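# Lift one staple stick out and set it down

## Task

Remove a single stick of staples from the staple box and rest it on the table with its legs pointing down, placed well away from both the box's tray and its sleeve.

## Robot and tools

Robot: two arms, left_arm and right_arm, each ending in a parallel two-finger gripper. Base poses in the scene frame: left_arm at (-0.021, +0.241, +0.023) m, quat_wxyz (+1.000, 0, 0, -0.006); right_arm at (+0.006, -0.298, +0.017) m, quat_wxyz (+1.000, 0, 0, -0.009). A two-camera stand is fixed behind the arms. A loose object may occasionally get a brief shove from outside.

Frames: the scene frame has its origin at table-top height, halfway between the nominal bases; +z points up, +x points out over the table, and left_arm sits on the +y side (arm names do not match image left/right). Printed hand poses, velocities and Hand targets use the scene frame and may be off by a few centimetres, more at long reach. Offsets, however, are taken along the axes of each arm's own Hand target. The fingers point along the gripper's +z and close along its y. end_effector_position is the spot between the pads, roughly 1 cm behind the tips.

Row layout (shared by execute_actions and move): 14 numbers, each in [-1, 1]: dx, dy, dz, rx, ry, rz, opening for left_arm, then the same seven for right_arm, always all 14 even if one arm stays still. dx..rz are an offset (not a pose) from that arm's Hand target as it stood when the action or move began, along the Hand target's own axes; 1.0 = 0.6 m for dx, dy, dz and 180 degrees for the rotation vector rx, ry, rz. Every row is measured from that same start, not from the row before; repeating an offset in a new call moves further. Sending six zeros re-commands the current Hand target. The opening is absolute: +1 fully open (0.094 m), -1 closed. A 0 opening is a real command, so resend the current opening to leave a gripper unchanged.

execute_actions(actions, cameras): actions is a list of actions; each action is a list of up to 15 rows, one per 1/30 s step; a short action repeats its last row to fill 15 steps. Images return only for an empty actions list or when cameras names them (["all"], a list of names, [] for none). An empty list also reports the scene number and other normally omitted lines.

move(target, speed, blend, opening_speed, grip_force, blocking, cameras): drives each gripper in a straight line toward target, one 14-number row or a list of up to 15 rows, all offsets from the same starting Hand targets. speed is path top speed in m/s (0.002 to 2.9, default 0.25; rotation up to twice that in rad/s), one value or one per target. blend (m) rounds corners in a list; 0 stops at each. opening_speed sets how fast openings change, per second on the -1..+1 scale, at least 0.2; use it when closing on something fragile. grip_force is the per-pad force limit in newtons, 10 to 50 (full), one value or one per arm; it persists, and lower values close slowly. blocking=false returns early while the move continues. Paths end together, cap at 10 s, and do not avoid obstacles or the other arm. Avoid paths passing near an arm's own base. The result adds a move: line: done, off_target, moving, held or fault, plus limits (paced = pose clipped, held = steps withheld).

wait(seconds 0 to 10, cameras) lets time run with commands held. stop(cameras) brakes a running move. zoom_image(camera, region) enlarges [x0, y0, x1, y1] pixels (at most 504 by 504) of the newest image from cam_high, cam_low, cam_left_wrist or cam_right_wrist (all 672x504). finished_scene(scene) ends the current scene, given its number; it is irreversible and the goal must hold with the robot released.

Results: Hand target is the last commanded pose after clipping; grippers often rest a few cm short, and the next command, even zeros, re-requests it; send the remaining gap as an offset if needed. Orientation commands are clipped to within 40 degrees of the measured one per step. grip_measured uses the opening scale; it reads slightly wide when empty and a few mm narrower than a hard part under full squeeze, and it tracks the command so it shows no contact. grip_effort_nm is gripper motor effort (negative = closing), not pad force, and keeps a residual at rest. Joint torques include the arm's weight; the first three wrap at ±28 N m. Joint velocities within noise means still. Joint ranges (rad): waist -2.618 to 3.054, shoulder 0 to 3.142, elbow 0 to 3.142 (straight 2.901), wrist pitch and yaw -1.571 to 1.571, wrist roll -2.094 to 2.094.

Cautions: an arm blocked by contact keeps pushing until commanded away; pull the target back past the gripper. Faster moves and targets deeper past contact hit harder. Never let the arms, grippers or wrist cameras press on each other, or close one gripper on the other's fingers. Avoid pulling on camera cables, dropping or releasing a moving part, slamming, and anything falling off the table. Holding loads, stretched poses or pushing against unreachable targets heats motors; MOTOR HOT appears at 75 °C, and at 90 °C the arm folds and idles.

Each tool is called as a command line: name --argument value for each argument, lists and objects as JSON in quotes; but a table of rows of numbers goes row by row, as --pt "numbers of a row", without its own name.

## Session

execute_actions --actions '[]'

Scene clock: 0.00 s.
left_arm: end_effector_position=(+0.3793, +0.2232, +0.1215) grip_measured=+1.000 grip_effort_nm=n/a end_effector_quat_wxyz=(+0.579, +0.020, +0.815, -0.029) | right_arm: end_effector_position=(+0.4026, -0.3060, +0.1170) grip_measured=+1.000 grip_effort_nm=n/a end_effector_quat_wxyz=(+0.599, +0.011, +0.800, -0.027)
Joint positions: left_arm=[-0.015 1.546 0.375 0.836 0.046 -0.009 0.094] | right_arm=[0.023 1.572 0.331 0.955 0.063 -0.012 0.094]
Joint velocities: within noise
Joint torques (N m): no reading
Heat: left arm: 34 °C; right arm: 33 °C.
Hand target: left_arm +0.3845, +0.2240, +0.1359; +0.596, +0.021, +0.802, -0.025 | right_arm +0.4055, -0.3067, +0.1251; +0.607, +0.015, +0.794, -0.026
Tool commands: left_gripper/opening=+1.0 right_gripper/opening=+1.0

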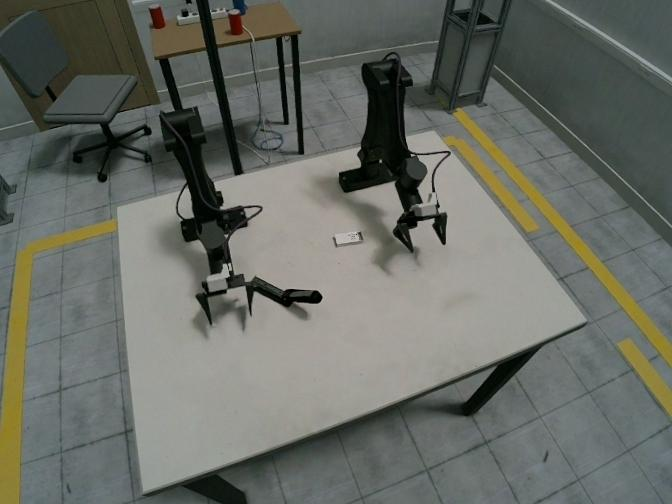

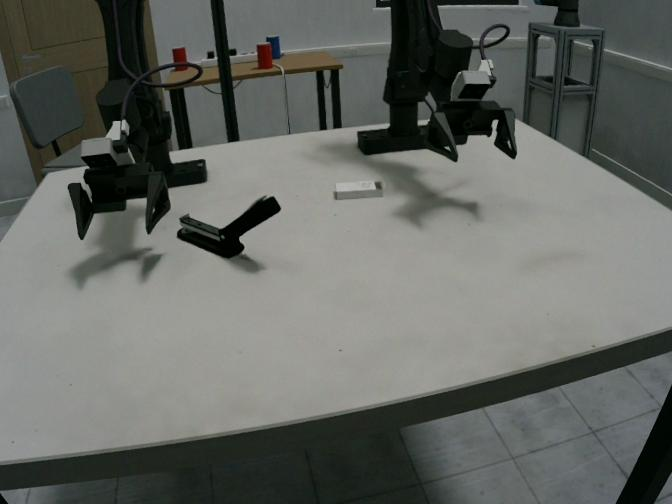

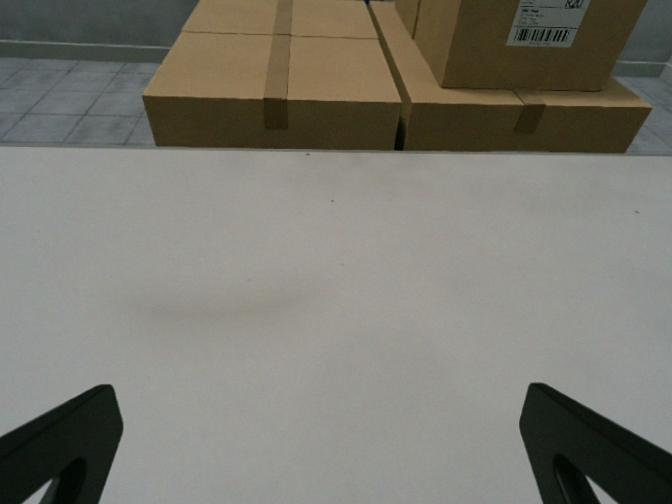

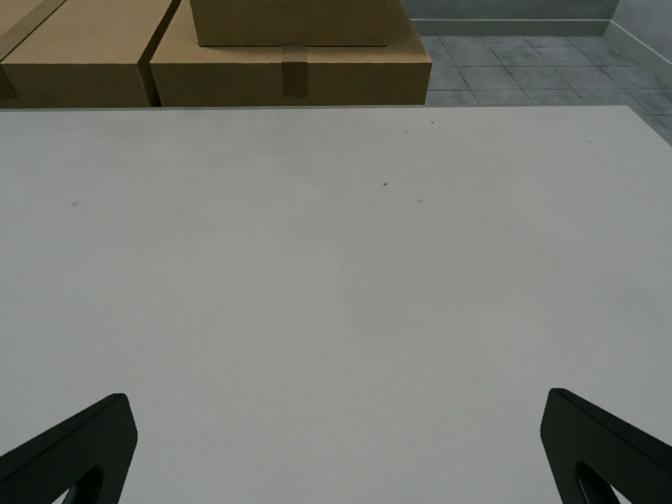

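zoom_image --camera "cam_high" --region '[310, 210, 390, 270]'

zoom_image --camera "cam_low" --region '[318, 165, 398, 225]'

Scaled by 6.300 from the camera's 672x504 image, which has a finer 960x720 frame.

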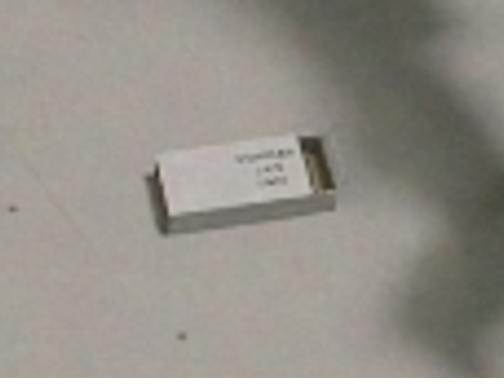

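Scaled by 6.300 from the camera's 672x504 image, which has a finer 960x720 frame.

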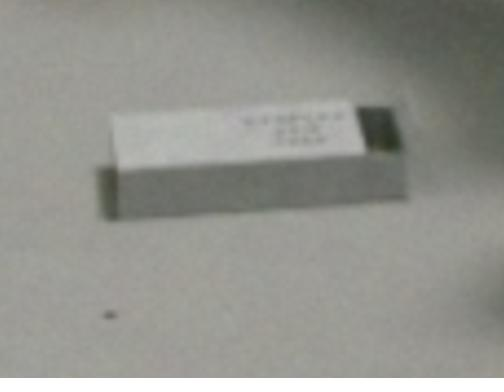

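move --target '[-0.083,-0.18,-0.30,0,0.36,0,1,0,0,0,0,0,0,1]' --cameras '["all"]'

Scene clock: 19.33 s.
left_arm: end_effector_position=(+0.2193, +0.1301, +0.2277) grip_measured=+1.000 grip_effort_nm=-0.02 end_effector_quat_wxyz=(+0.067, +0.040, +0.997, -0.004) | right_arm: end_effector_position=(+0.4026, -0.3060, +0.1170) grip_measured=+1.000 grip_effort_nm=0.01 end_effector_quat_wxyz=(+0.599, +0.011, +0.800, -0.027)
Joint positions: left_arm=[-0.458 1.463 1.511 -1.493 -0.049 -0.386 0.094] | right_arm=[0.023 1.572 0.331 0.955 0.063 -0.012 0.094]
Joint torques (N m): left_arm=[-0.69 -3.34 6.78 0.37 0.06 -0.14] | right_arm=[-0.01 -5.5 5.35 1.83 0.04 -0.04]
Heat: left arm: 36 °C; right arm: 36 °C.
Hand target: left_arm +0.2200, +0.1279, +0.2372; +0.073, +0.031, +0.997, -0.010 | right_arm +0.4055, -0.3067, +0.1251; +0.607, +0.015, +0.794, -0.026
Off the commanded pose: left_arm 0.010 m, 1 deg | right_arm 0.009 m, 1 deg.
move: done

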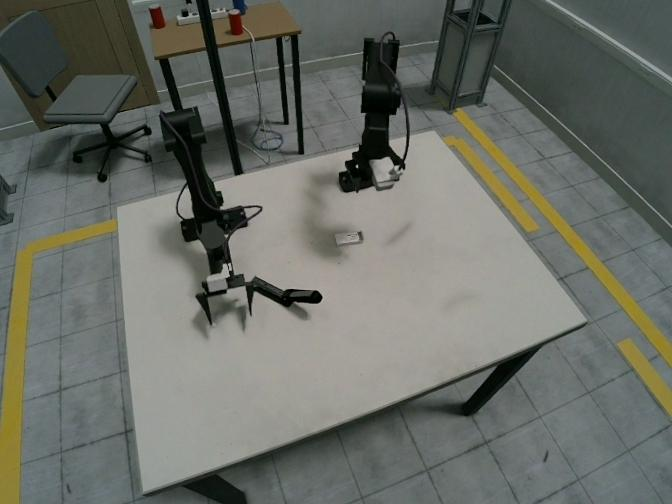

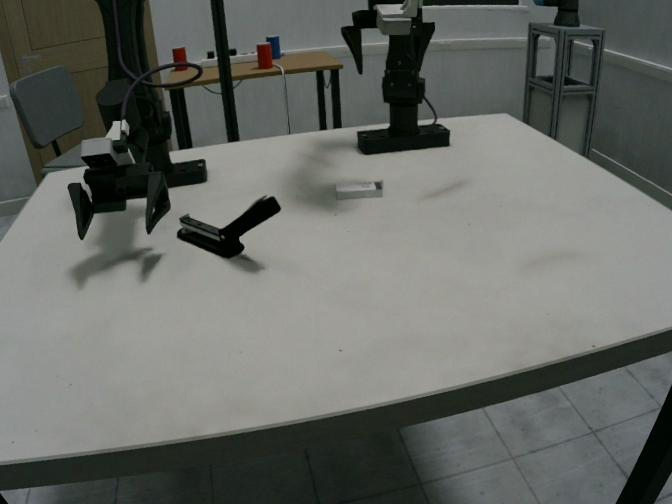

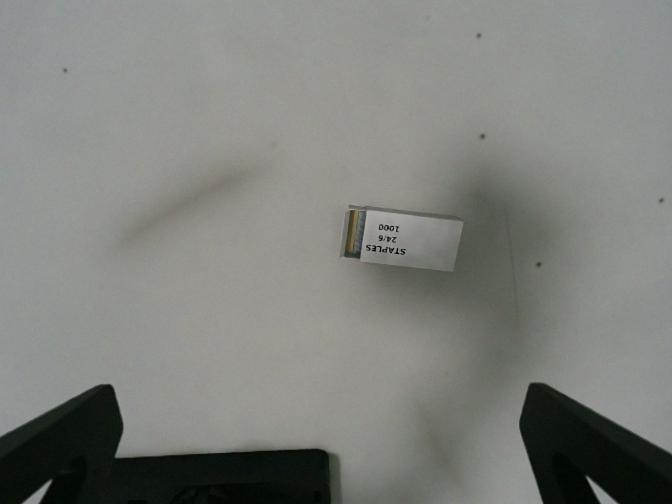

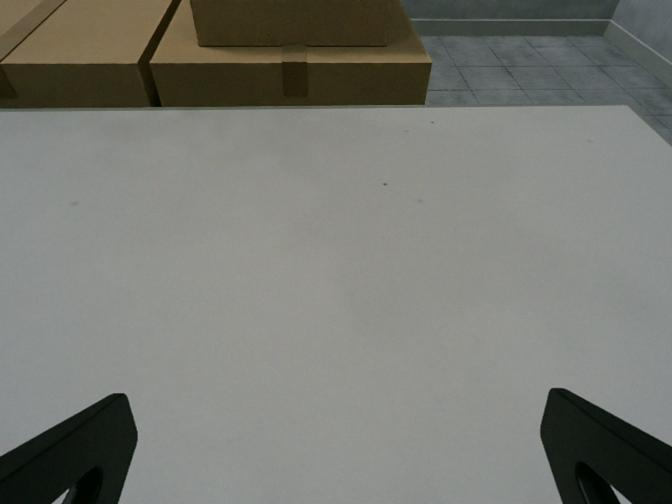

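zoom_image --camera "cam_left_wrist" --region '[320, 180, 480, 300]'

Scaled by 3.150 from the camera's 672x504 image, which has a finer 960x720 frame.

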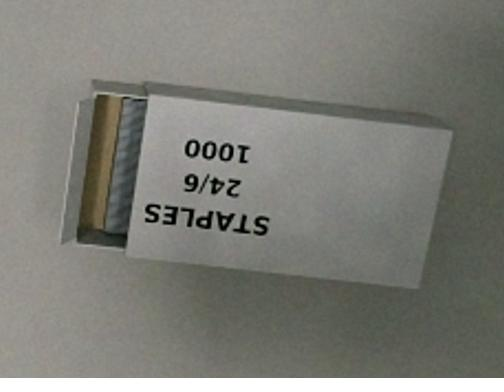

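zoom_image --camera "cam_low" --region '[330, 0, 450, 90]'

zoom_image --camera "cam_low" --region '[50, 100, 290, 280]'

Scaled by 4.200 from the camera's 672x504 image, which has a finer 960x720 frame.

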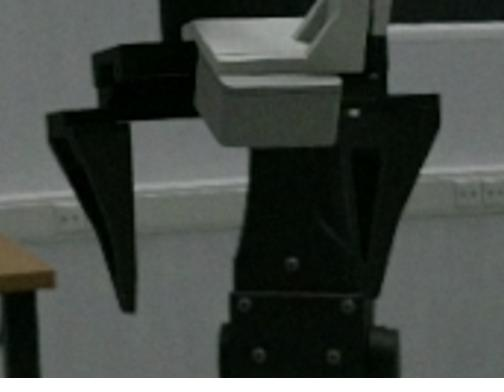

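Scaled by 2.100 from the camera's 672x504 image, which has a finer 960x720 frame.

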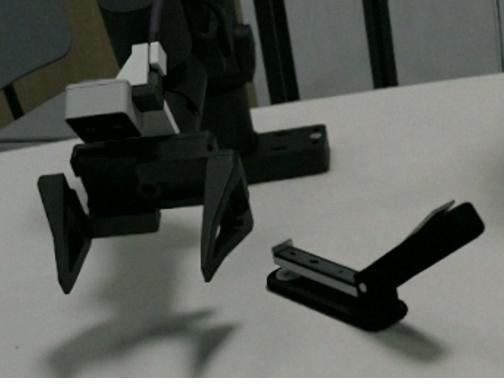

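move --pt "-0.032 0.287 -0.03 0 0 0 1 -0.161 0 -0.044 0 0 0 1" --pt "-0.032 0.287 -0.03 0 0 0 1 0.01 0.441 -0.362 -0.405 0.194 -0.311 1" --blend 0.04 --cameras '["all"]'

Scene clock: 63.97 s.
left_arm: end_effector_position=(+0.2459, +0.3018, +0.2449) grip_measured=+1.000 grip_effort_nm=-0.02 end_effector_quat_wxyz=(+0.066, +0.022, +0.998, -0.002) | right_arm: end_effector_position=(+0.2133, -0.0334, +0.1635) grip_measured=+1.000 grip_effort_nm=0.01 end_effector_quat_wxyz=(-0.189, +0.659, -0.711, -0.155)
Joint positions: left_arm=[0.256 1.518 1.633 -1.56 0.039 0.287 0.094] | right_arm=[0.757 1.447 1.166 -0.898 -0.309 -0.693 0.094]
Joint torques (N m): left_arm=[0.68 -3.89 6.67 0.34 0.16 0.13] | right_arm=[0.27 -3.95 9.29 0.61 -0.53 -0.16]
Heat: left arm: 39 °C; right arm: 36 °C.
Hand target: left_arm +0.2474, +0.2990, +0.2551; +0.073, +0.031, +0.997, -0.010 | right_arm +0.2093, -0.0297, +0.1697; -0.181, +0.666, -0.703, -0.171
Off the commanded pose: left_arm 0.011 m, 2 deg | right_arm 0.008 m, 2 deg.
joint sent to its limit (left arm) — joint 4 (wrist pitch), lower limit. The joint targets are off in position, not in orientation.
move: off_target (left_arm)

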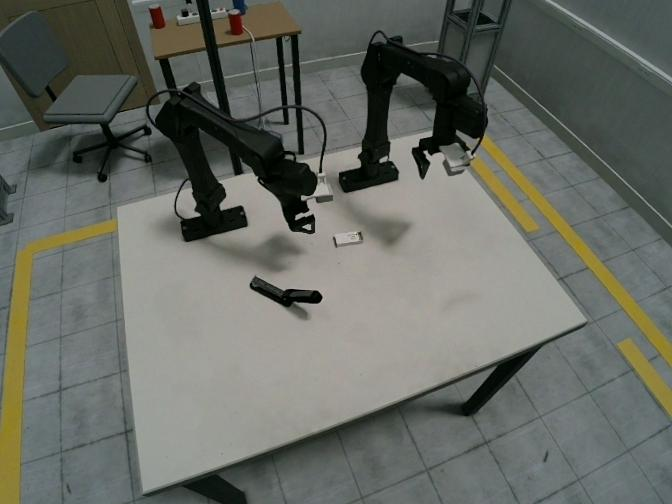

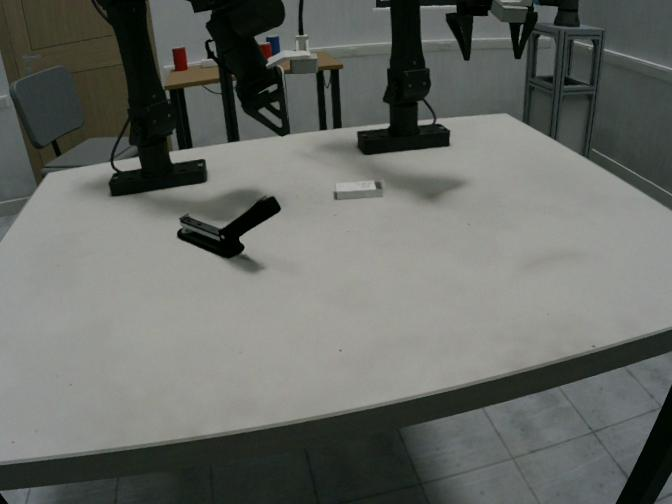

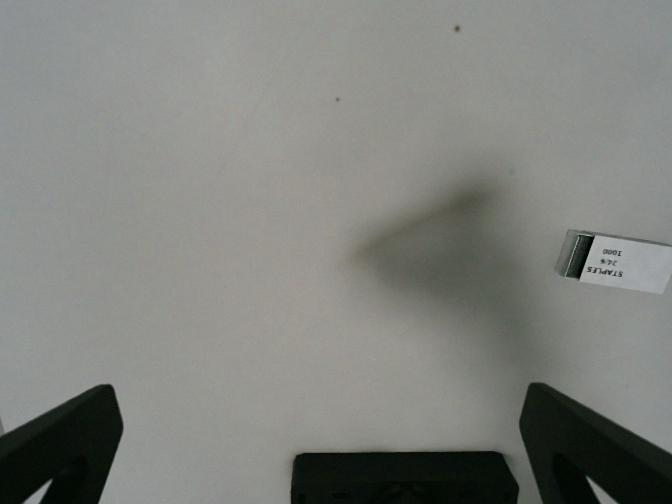

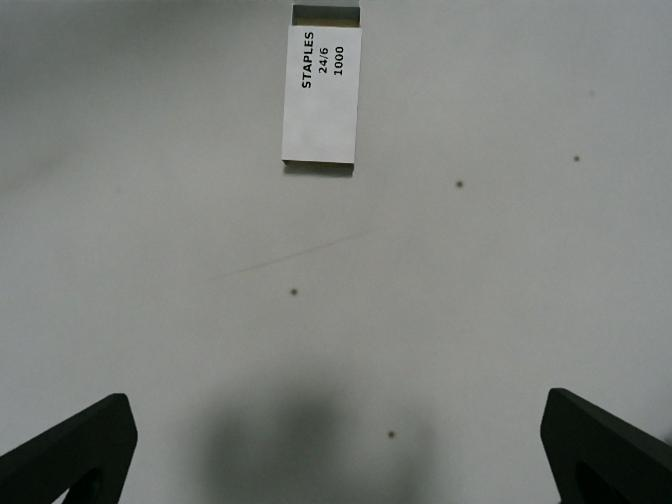

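move --target '[0,0,0,0,0,0,1,-0.025,0.02,0.126,0.0105,0,0.0195,1]' --cameras '["all"]'

Scene clock: 72.07 s.
left_arm: end_effector_position=(+0.2459, +0.3018, +0.2449) grip_measured=+1.000 grip_effort_nm=-0.02 end_effector_quat_wxyz=(+0.066, +0.022, +0.998, -0.002) | right_arm: end_effector_position=(+0.1968, +0.0189, +0.1140) grip_measured=+1.000 grip_effort_nm=0.01 end_effector_quat_wxyz=(+0.183, -0.644, +0.724, +0.165)
Joint positions: left_arm=[0.256 1.518 1.633 -1.56 0.039 0.287 0.094] | right_arm=[0.919 1.573 1.078 -0.643 -0.257 -0.495 0.094]
Joint torques (N m): left_arm=[0.75 -3.9 6.61 0.38 0.17 0.09] | right_arm=[0.23 -5.46 5.6 1.26 -0.03 0.06]
Heat: left arm: 39 °C; right arm: 35 °C.
Hand target: left_arm +0.2474, +0.2990, +0.2551; +0.073, +0.031, +0.997, -0.010 | right_arm +0.2001, +0.0204, +0.1107; +0.186, -0.641, +0.726, +0.164
Off the commanded pose: left_arm 0.011 m, 2 deg | right_arm 0.005 m, 1 deg.
joint sent to its limit (left arm) — joint 4 (wrist pitch), lower limit. The joint targets are off in position, not in orientation.
move: off_target (left_arm)

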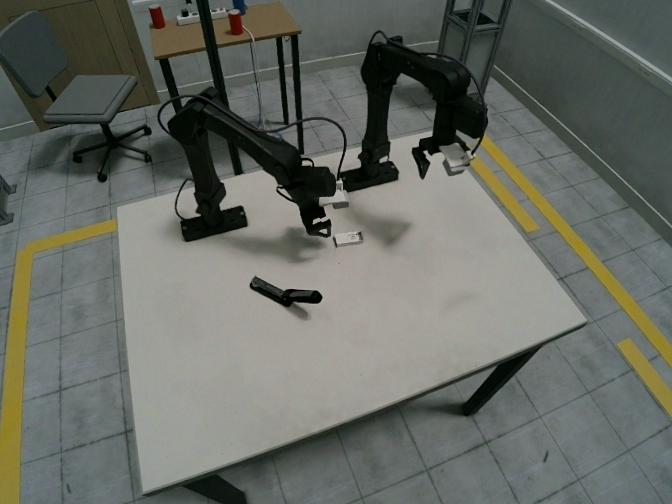

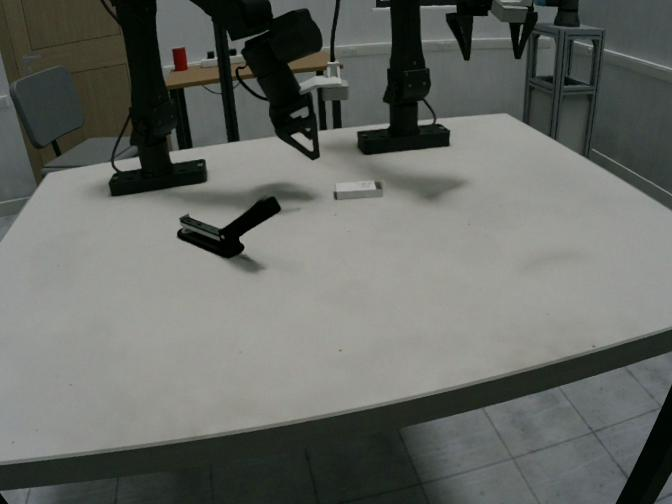

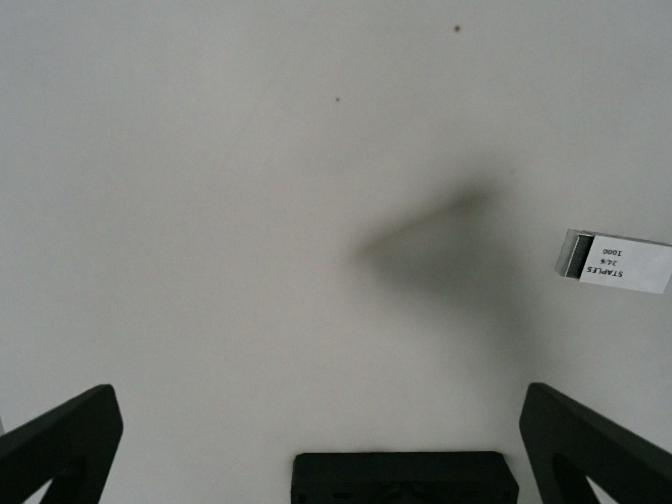

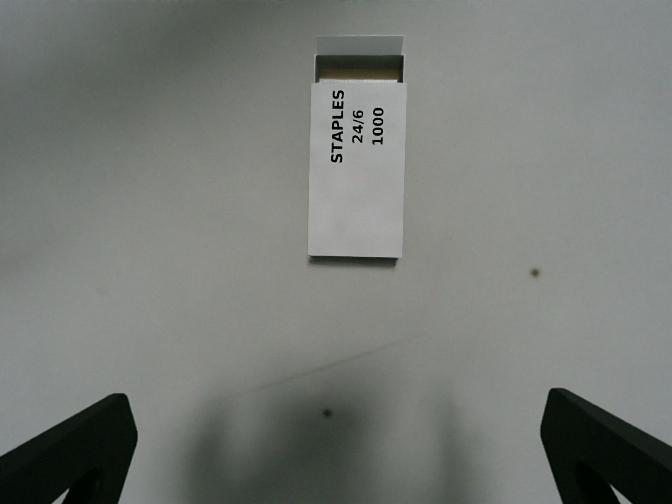

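move --target '[0,0,0,0,0,0,1,-0.005,-0.0075,0.0975,0.0035,0,0.0063,1]' --cameras '["cam_low","cam_right_wrist","cam_left_wrist"]'

Scene clock: 82.50 s.
left_arm: end_effector_position=(+0.2459, +0.3018, +0.2449) grip_measured=+1.000 grip_effort_nm=-0.02 end_effector_quat_wxyz=(+0.066, +0.022, +0.998, -0.002) | right_arm: end_effector_position=(+0.2053, +0.0484, +0.0655) grip_measured=+1.000 grip_effort_nm=0.01 end_effector_quat_wxyz=(+0.186, -0.636, +0.731, +0.163)
Joint positions: left_arm=[0.256 1.518 1.633 -1.56 0.039 0.287 0.094] | right_arm=[0.961 1.737 1.051 -0.436 -0.229 -0.435 0.094]
Joint torques (N m): left_arm=[0.68 -3.85 6.75 0.33 0.15 0.11] | right_arm=[0.35 -6.39 5.48 1.31 -0.01 0.07]
Heat: left arm: 38 °C; right arm: 35 °C.
Hand target: left_arm +0.2474, +0.2990, +0.2551; +0.073, +0.031, +0.997, -0.010 | right_arm +0.2084, +0.0504, +0.0608; +0.188, -0.633, +0.733, +0.162
Off the commanded pose: left_arm 0.011 m, 2 deg | right_arm 0.006 m, 1 deg.
joint sent to its limit (left arm) — joint 4 (wrist pitch), lower limit. The joint targets are off in position, not in orientation.
move: off_target (left_arm)
Images, in order (width x height): cam_low 672x504, cam_left_wrist 672x504, cam_right_wrist 672x504.

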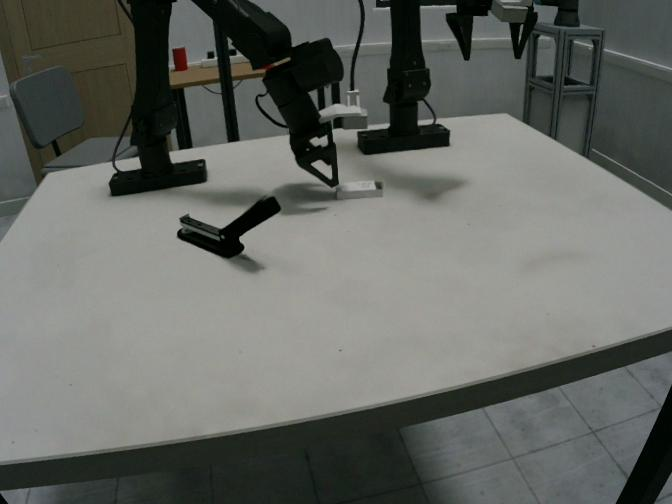

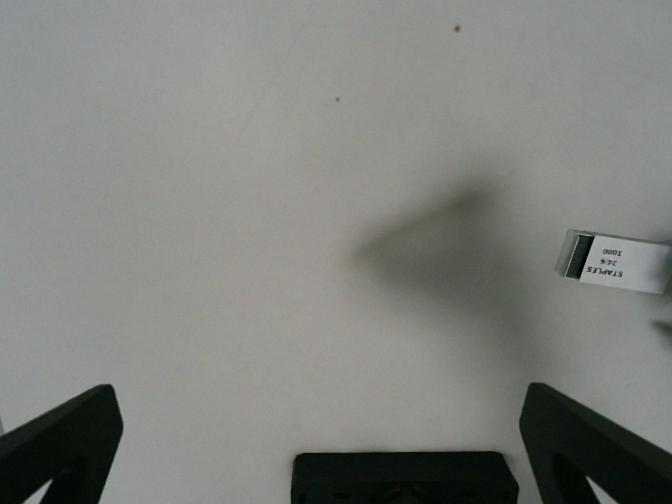

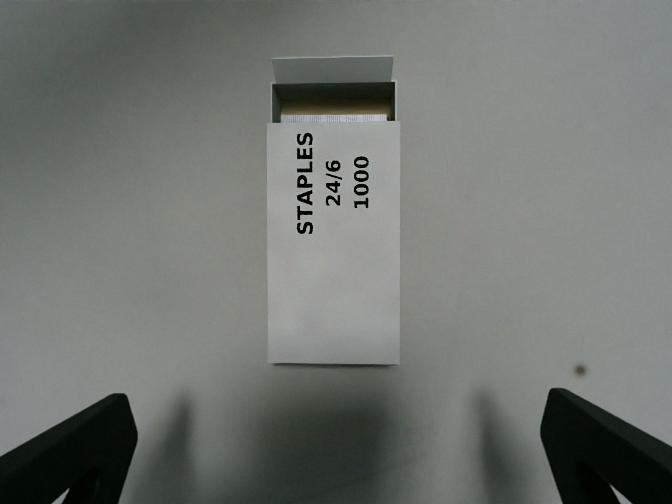

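move --target '[0,0,0,0,0,0,1,-0.028,0,0.053,0,0,0,1]' --cameras '["cam_low","cam_right_wrist","cam_left_wrist"]'

zoom_image --camera "cam_low" --region '[280, 100, 420, 220]'

Scene clock: 93.10 s.
left_arm: end_effector_position=(+0.2459, +0.3018, +0.2449) grip_measured=+1.000 grip_effort_nm=-0.02 end_effector_quat_wxyz=(+0.066, +0.022, +0.998, -0.002) | right_arm: end_effector_position=(+0.2036, +0.0691, +0.0377) grip_measured=+1.000 grip_effort_nm=0.00 end_effector_quat_wxyz=(+0.173, -0.637, +0.734, +0.160)
Joint positions: left_arm=[0.256 1.518 1.633 -1.56 0.039 0.287 0.094] | right_arm=[1.001 1.859 1.09 -0.373 -0.212 -0.399 0.094]
Joint torques (N m): left_arm=[0.76 -3.97 6.69 0.38 0.18 0.09] | right_arm=[0.28 -6.79 8.21 1.27 0 0.07]
Heat: left arm: 38 °C; right arm: 35 °C.
Hand target: left_arm +0.2474, +0.2990, +0.2551; +0.073, +0.031, +0.997, -0.010 | right_arm +0.2128, +0.0802, +0.0410; +0.188, -0.633, +0.733, +0.162
Off the commanded pose: left_arm 0.011 m, 2 deg | right_arm 0.015 m, 2 deg.
joint sent to its limit (left arm) — joint 4 (wrist pitch), lower limit. The joint targets are off in position, not in orientation.
move: off_target (left_arm, right_arm)
Images, in order (width x height): cam_low 672x504, cam_left_wrist 672x504, cam_right_wrist 672x504.

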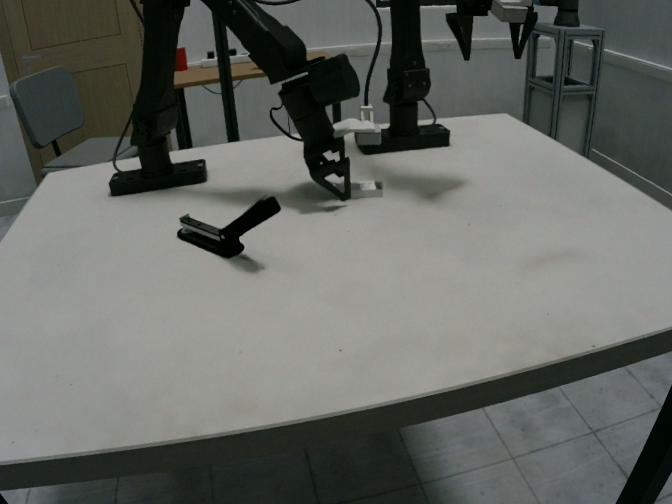

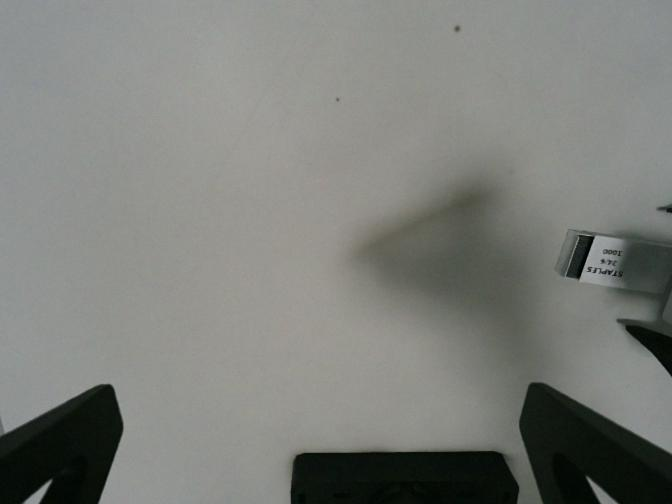

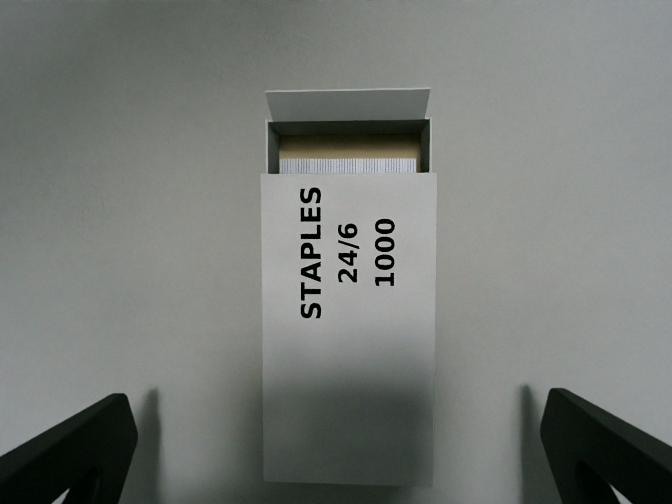

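Scaled by 3.600 from the camera's 672x504 image, which has a finer 960x720 frame.

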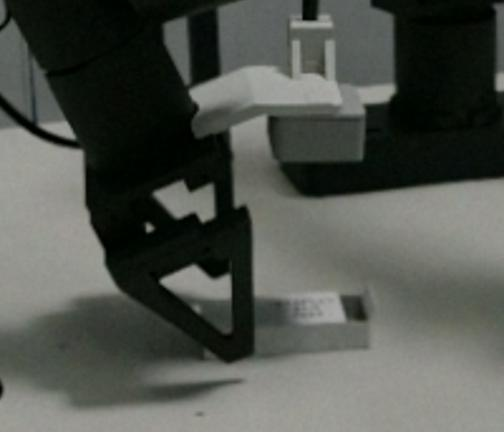

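move --target '[0,0,0,0,0,0,1,0.0095,0,0.0175,0,0,0,1]' --cameras '["cam_low","cam_right_wrist"]' --speed 0.05

zoom_image --camera "cam_low" --region '[280, 100, 420, 220]'

Scene clock: 97.70 s.
left_arm: end_effector_position=(+0.2459, +0.3018, +0.2449) grip_measured=+1.000 grip_effort_nm=-0.02 end_effector_quat_wxyz=(+0.066, +0.022, +0.998, -0.002) | right_arm: end_effector_position=(+0.2079, +0.0755, +0.0332) grip_measured=+1.000 grip_effort_nm=0.01 end_effector_quat_wxyz=(+0.183, -0.636, +0.732, +0.163)
Joint positions: left_arm=[0.256 1.518 1.633 -1.56 0.039 0.287 0.094] | right_arm=[1.001 1.882 1.09 -0.329 -0.212 -0.399 0.094]
Joint torques (N m): left_arm=[0.73 -3.85 6.74 0.35 0.18 0.11] | right_arm=[0.28 -6.82 6.27 1.32 0 0.07]
Heat: left arm: 38 °C; right arm: 35 °C.
Hand target: left_arm +0.2474, +0.2990, +0.2551; +0.073, +0.031, +0.997, -0.010 | right_arm +0.2128, +0.0802, +0.0291; +0.188, -0.633, +0.733, +0.162
Off the commanded pose: left_arm 0.011 m, 2 deg | right_arm 0.008 m, 1 deg.
joint sent to its limit (left arm) — joint 4 (wrist pitch), lower limit. The joint targets are off in position, not in orientation.
move: off_target (left_arm)
Images, in order (width x height): cam_low 672x504, cam_right_wrist 672x504.

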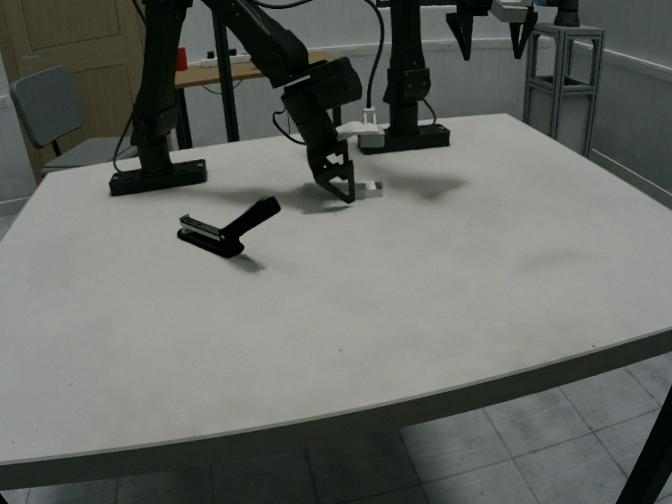

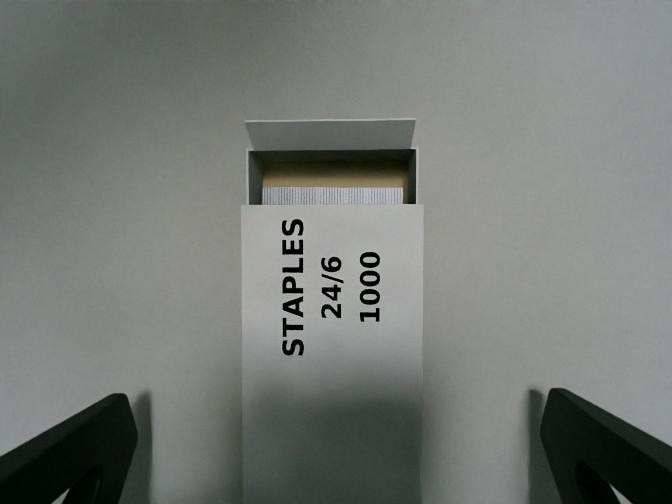

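Scaled by 3.600 from the camera's 672x504 image, which has a finer 960x720 frame.

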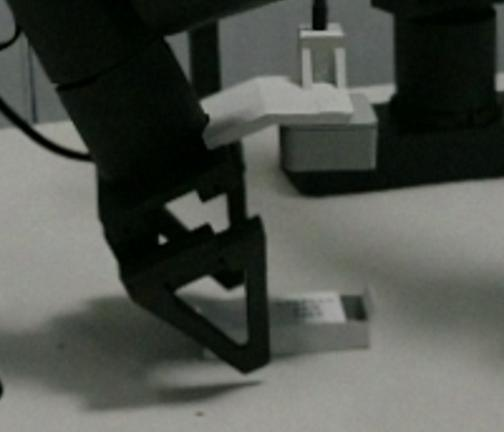

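move --target '[0,0,0,0,0,0,1,0.0063,0.003,0.0117,0,0,0,1]' --cameras '["cam_low","cam_right_wrist"]' --speed 0.05

zoom_image --camera "cam_low" --region '[300, 140, 400, 220]'

Scene clock: 102.00 s.
left_arm: end_effector_position=(+0.2459, +0.3018, +0.2449) grip_measured=+1.000 grip_effort_nm=-0.02 end_effector_quat_wxyz=(+0.066, +0.022, +0.998, -0.002) | right_arm: end_effector_position=(+0.2113, +0.0797, +0.0308) grip_measured=+1.000 grip_effort_nm=0.01 end_effector_quat_wxyz=(+0.191, -0.634, +0.731, +0.164)
Joint positions: left_arm=[0.256 1.518 1.633 -1.56 0.039 0.287 0.094] | right_arm=[1.001 1.895 1.09 -0.298 -0.209 -0.396 0.094]
Joint torques (N m): left_arm=[0.66 -3.9 6.65 0.33 0.15 0.11] | right_arm=[0.62 -6.93 4.86 1.35 0 0.07]
Heat: left arm: 38 °C; right arm: 35 °C.
Hand target: left_arm +0.2474, +0.2990, +0.2551; +0.073, +0.031, +0.997, -0.010 | right_arm +0.2110, +0.0805, +0.0211; +0.188, -0.633, +0.733, +0.162
Off the commanded pose: left_arm 0.011 m, 2 deg | right_arm 0.010 m, 0 deg.
joint sent to its limit (left arm) — joint 4 (wrist pitch), lower limit. The joint targets are off in position, not in orientation.
move: off_target (left_arm)
Images, in order (width x height): cam_low 672x504, cam_right_wrist 672x504.

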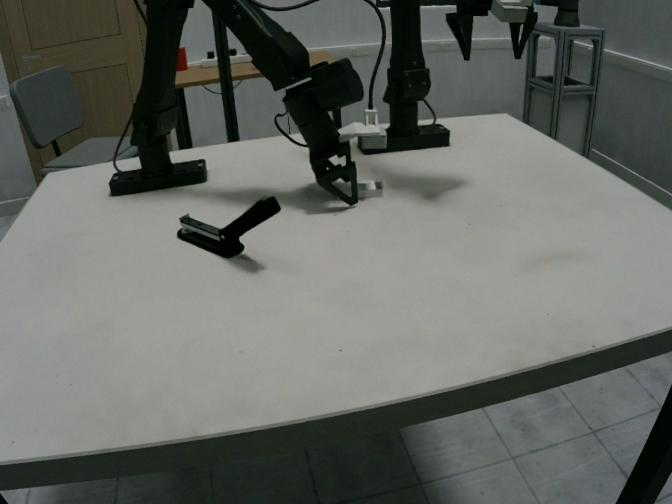

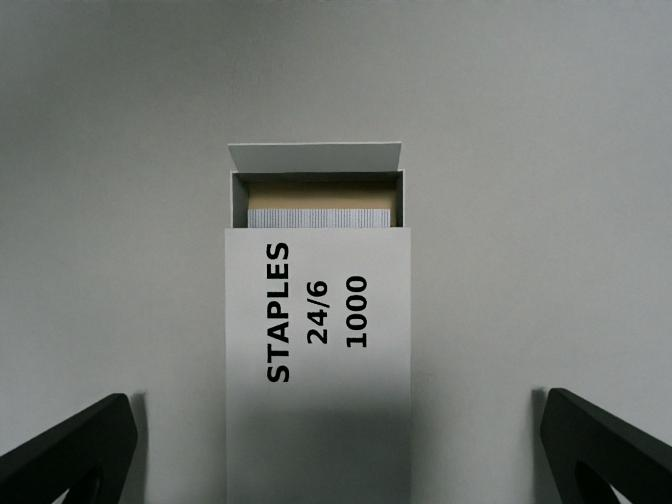

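Scaled by 5.040 from the camera's 672x504 image, which has a finer 960x720 frame.

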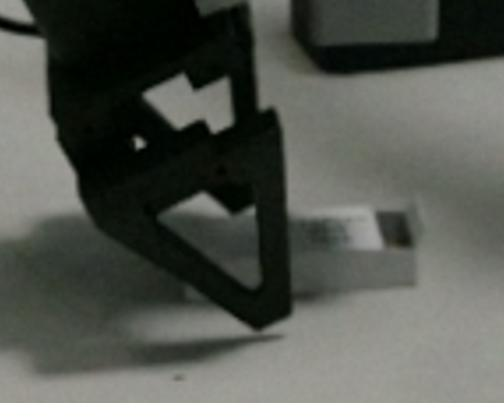

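move --target '[0,0,0,0,0,0,1,0.0032,0.0085,0.0058,0,0,0,1]' --cameras '["cam_low","cam_right_wrist"]' --speed 0.05

zoom_image --camera "cam_low" --region '[300, 140, 400, 220]'

Scene clock: 105.77 s.
left_arm: end_effector_position=(+0.2459, +0.3018, +0.2449) grip_measured=+1.000 grip_effort_nm=-0.02 end_effector_quat_wxyz=(+0.066, +0.022, +0.998, -0.002) | right_arm: end_effector_position=(+0.2099, +0.0792, +0.0279) grip_measured=+1.000 grip_effort_nm=0.01 end_effector_quat_wxyz=(+0.193, -0.631, +0.734, +0.163)
Joint positions: left_arm=[0.256 1.518 1.633 -1.56 0.039 0.287 0.094] | right_arm=[1.005 1.895 1.075 -0.278 -0.203 -0.383 0.094]
Joint torques (N m): left_arm=[0.75 -3.88 6.63 0.3 0.19 0.1] | right_arm=[0.49 -6.75 4.62 1.37 0.01 0.07]
Heat: left arm: 38 °C; right arm: 35 °C.
Hand target: left_arm +0.2474, +0.2990, +0.2551; +0.073, +0.031, +0.997, -0.010 | right_arm +0.2060, +0.0813, +0.0172; +0.188, -0.633, +0.733, +0.162
Off the commanded pose: left_arm 0.011 m, 2 deg | right_arm 0.012 m, 1 deg.
joint sent to its limit (left arm) — joint 4 (wrist pitch), lower limit. The joint targets are off in position, not in orientation.
move: off_target (left_arm, right_arm)
Images, in order (width x height): cam_low 672x504, cam_right_wrist 672x504.

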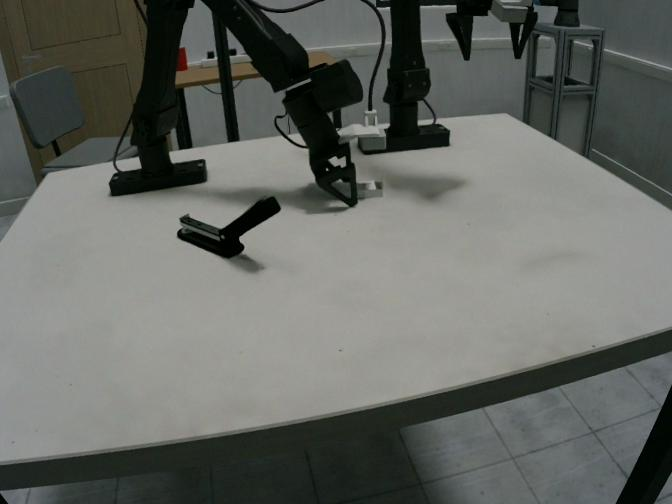

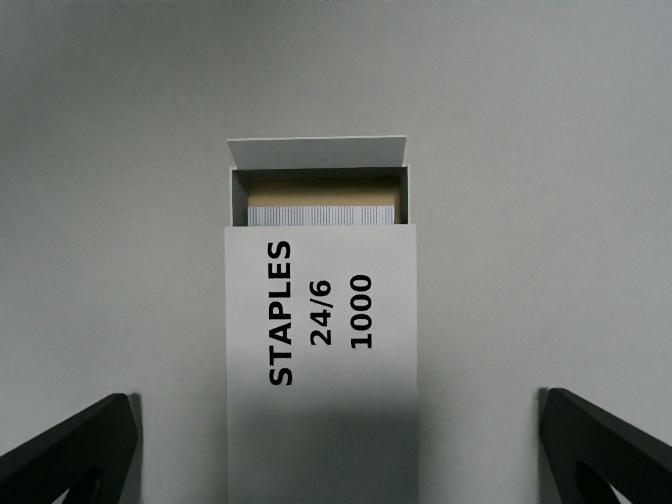

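Scaled by 5.040 from the camera's 672x504 image, which has a finer 960x720 frame.

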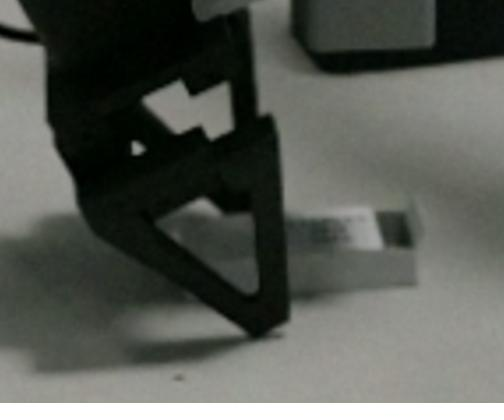

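move --target '[0,0,0,0,0,0,1,0,0.008,0,0,0,0,1]' --cameras '["cam_right_wrist"]' --speed 0.05

move --target '[0,0,0,0,0,0,1,0,0,0,0,0,0,0.0]' --cameras '["cam_low","cam_right_wrist"]' --grip_force '[50,15]' --opening_speed 0.4

Scene clock: 110.50 s.
left_arm: end_effector_position=(+0.2459, +0.3018, +0.2449) grip_measured=+1.000 grip_effort_nm=-0.02 end_effector_quat_wxyz=(+0.066, +0.022, +0.998, -0.002) | right_arm: end_effector_position=(+0.2069, +0.0818, +0.0272) grip_measured=+1.000 grip_effort_nm=0.00 end_effector_quat_wxyz=(+0.197, -0.635, +0.730, +0.162)
Joint positions: left_arm=[0.256 1.518 1.633 -1.56 0.039 0.287 0.094] | right_arm=[1.017 1.895 1.069 -0.264 -0.195 -0.383 0.094]
Joint torques (N m): left_arm=[0.79 -3.77 6.6 0.34 0.15 0.11] | right_arm=[0.55 -7.25 4.38 1.29 -0.01 0.09]
Heat: left arm: 38 °C; right arm: 34 °C.
Hand target: left_arm +0.2474, +0.2990, +0.2551; +0.073, +0.031, +0.997, -0.010 | right_arm +0.2012, +0.0820, +0.0172; +0.188, -0.633, +0.733, +0.162
Off the commanded pose: left_arm 0.011 m, 2 deg | right_arm 0.012 m, 1 deg.
joint sent to its limit (left arm) — joint 4 (wrist pitch), lower limit. The joint targets are off in position, not in orientation.
move: off_target (left_arm, right_arm)
Images, in order (width x height): cam_right_wrist 672x504.

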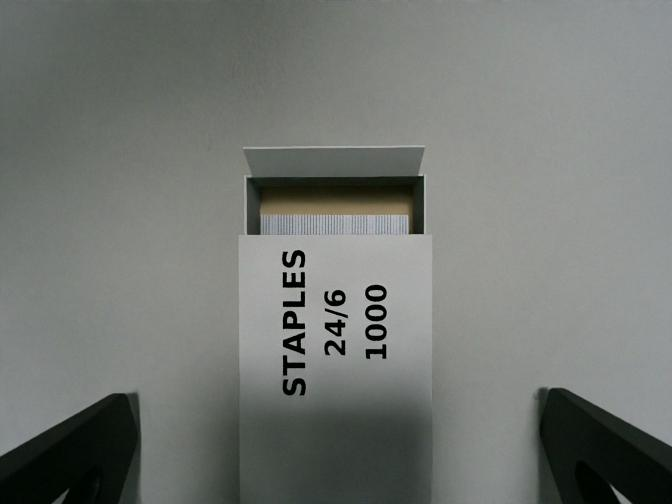

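Scene clock: 116.47 s.
left_arm: end_effector_position=(+0.2459, +0.3018, +0.2449) grip_measured=+1.000 grip_effort_nm=-0.02 end_effector_quat_wxyz=(+0.066, +0.022, +0.998, -0.002) | right_arm: end_effector_position=(+0.2069, +0.0818, +0.0272) grip_measured=+0.002 grip_effort_nm=-0.11 end_effector_quat_wxyz=(+0.197, -0.634, +0.730, +0.162)
Joint positions: left_arm=[0.256 1.518 1.633 -1.56 0.039 0.287 0.094] | right_arm=[1.017 1.895 1.069 -0.264 -0.195 -0.382 0.047]
Joint torques (N m): left_arm=[0.61 -3.89 6.68 0.33 0.2 0.12] | right_arm=[0.57 -7.27 4.4 1.29 -0.02 0.07]
Heat: left arm: 38 °C; right arm: 34 °C.
Hand target: left_arm +0.2474, +0.2990, +0.2551; +0.073, +0.031, +0.997, -0.010 | right_arm +0.2012, +0.0820, +0.0172; +0.188, -0.633, +0.733, +0.162
Off the commanded pose: left_arm 0.011 m, 2 deg | right_arm 0.012 m, 1 deg.
joint sent to its limit (left arm) — joint 4 (wrist pitch), lower limit. The joint targets are off in position, not in orientation.
grip_force (N): 50, 15
move: off_target (left_arm, right_arm)
Images, in order (width x height): cam_low 672x504, cam_right_wrist 672x504.

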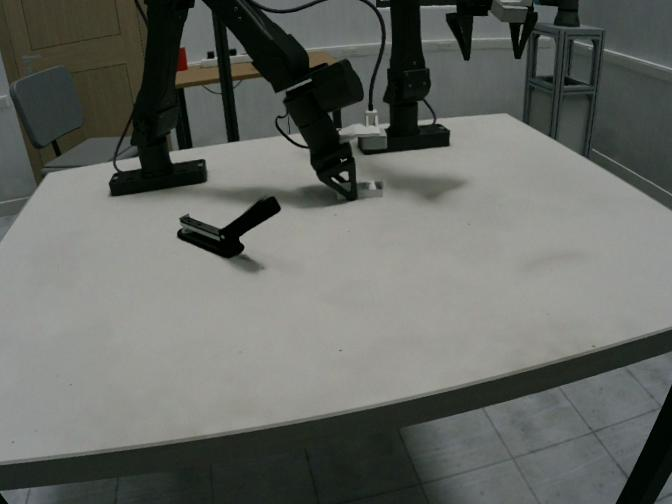

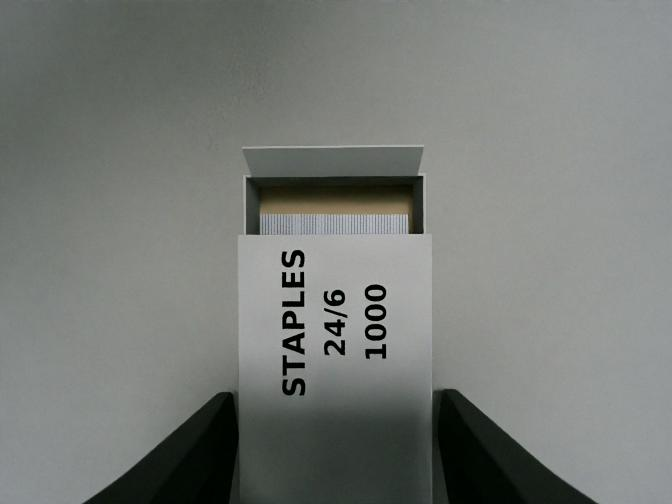

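move --target '[0,0,0,0,0,0,1,0,0,0,0,0,0,-0.2]' --cameras '["cam_low","cam_right_wrist","cam_left_wrist"]' --opening_speed 0.2

Scene clock: 119.70 s.
left_arm: end_effector_position=(+0.2459, +0.3018, +0.2449) grip_measured=+1.000 grip_effort_nm=-0.02 end_effector_quat_wxyz=(+0.066, +0.022, +0.998, -0.002) | right_arm: end_effector_position=(+0.2069, +0.0818, +0.0272) grip_measured=-0.194 grip_effort_nm=-0.29 end_effector_quat_wxyz=(+0.197, -0.634, +0.730, +0.162)
Joint positions: left_arm=[0.256 1.518 1.633 -1.56 0.039 0.287 0.094] | right_arm=[1.017 1.895 1.069 -0.264 -0.195 -0.382 0.038]
Joint torques (N m): left_arm=[0.77 -4 6.65 0.34 0.17 0.12] | right_arm=[0.55 -7.25 4.38 1.29 -0.02 0.07]
Heat: left arm: 38 °C; right arm: 34 °C.
Hand target: left_arm +0.2474, +0.2990, +0.2551; +0.073, +0.031, +0.997, -0.010 | right_arm +0.2012, +0.0820, +0.0172; +0.188, -0.633, +0.733, +0.162
Off the commanded pose: left_arm 0.011 m, 2 deg | right_arm 0.012 m, 1 deg.
joint sent to its limit (left arm) — joint 4 (wrist pitch), lower limit. The joint targets are off in position, not in orientation.
grip_force (N): 50, 15
move: off_target (left_arm, right_arm)
Images, in order (width x height): cam_low 672x504, cam_left_wrist 672x504, cam_right_wrist 672x504.

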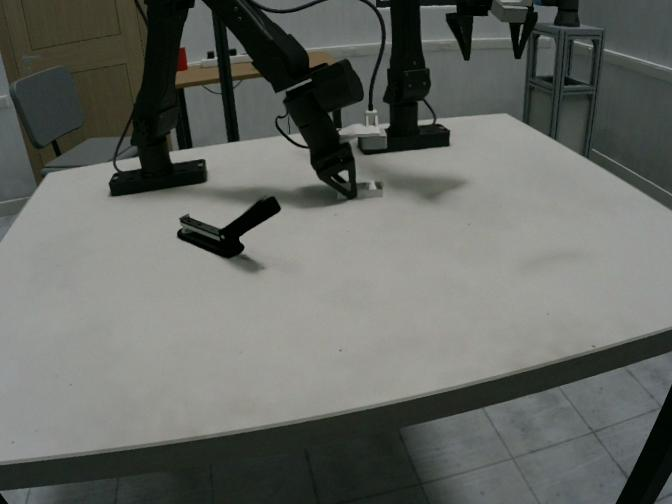

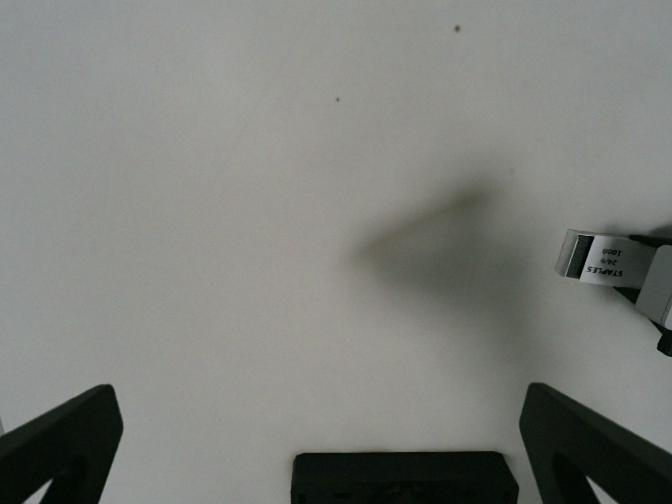

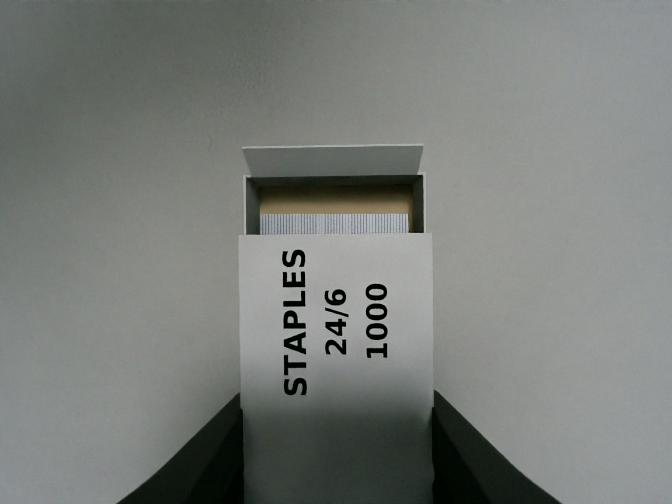

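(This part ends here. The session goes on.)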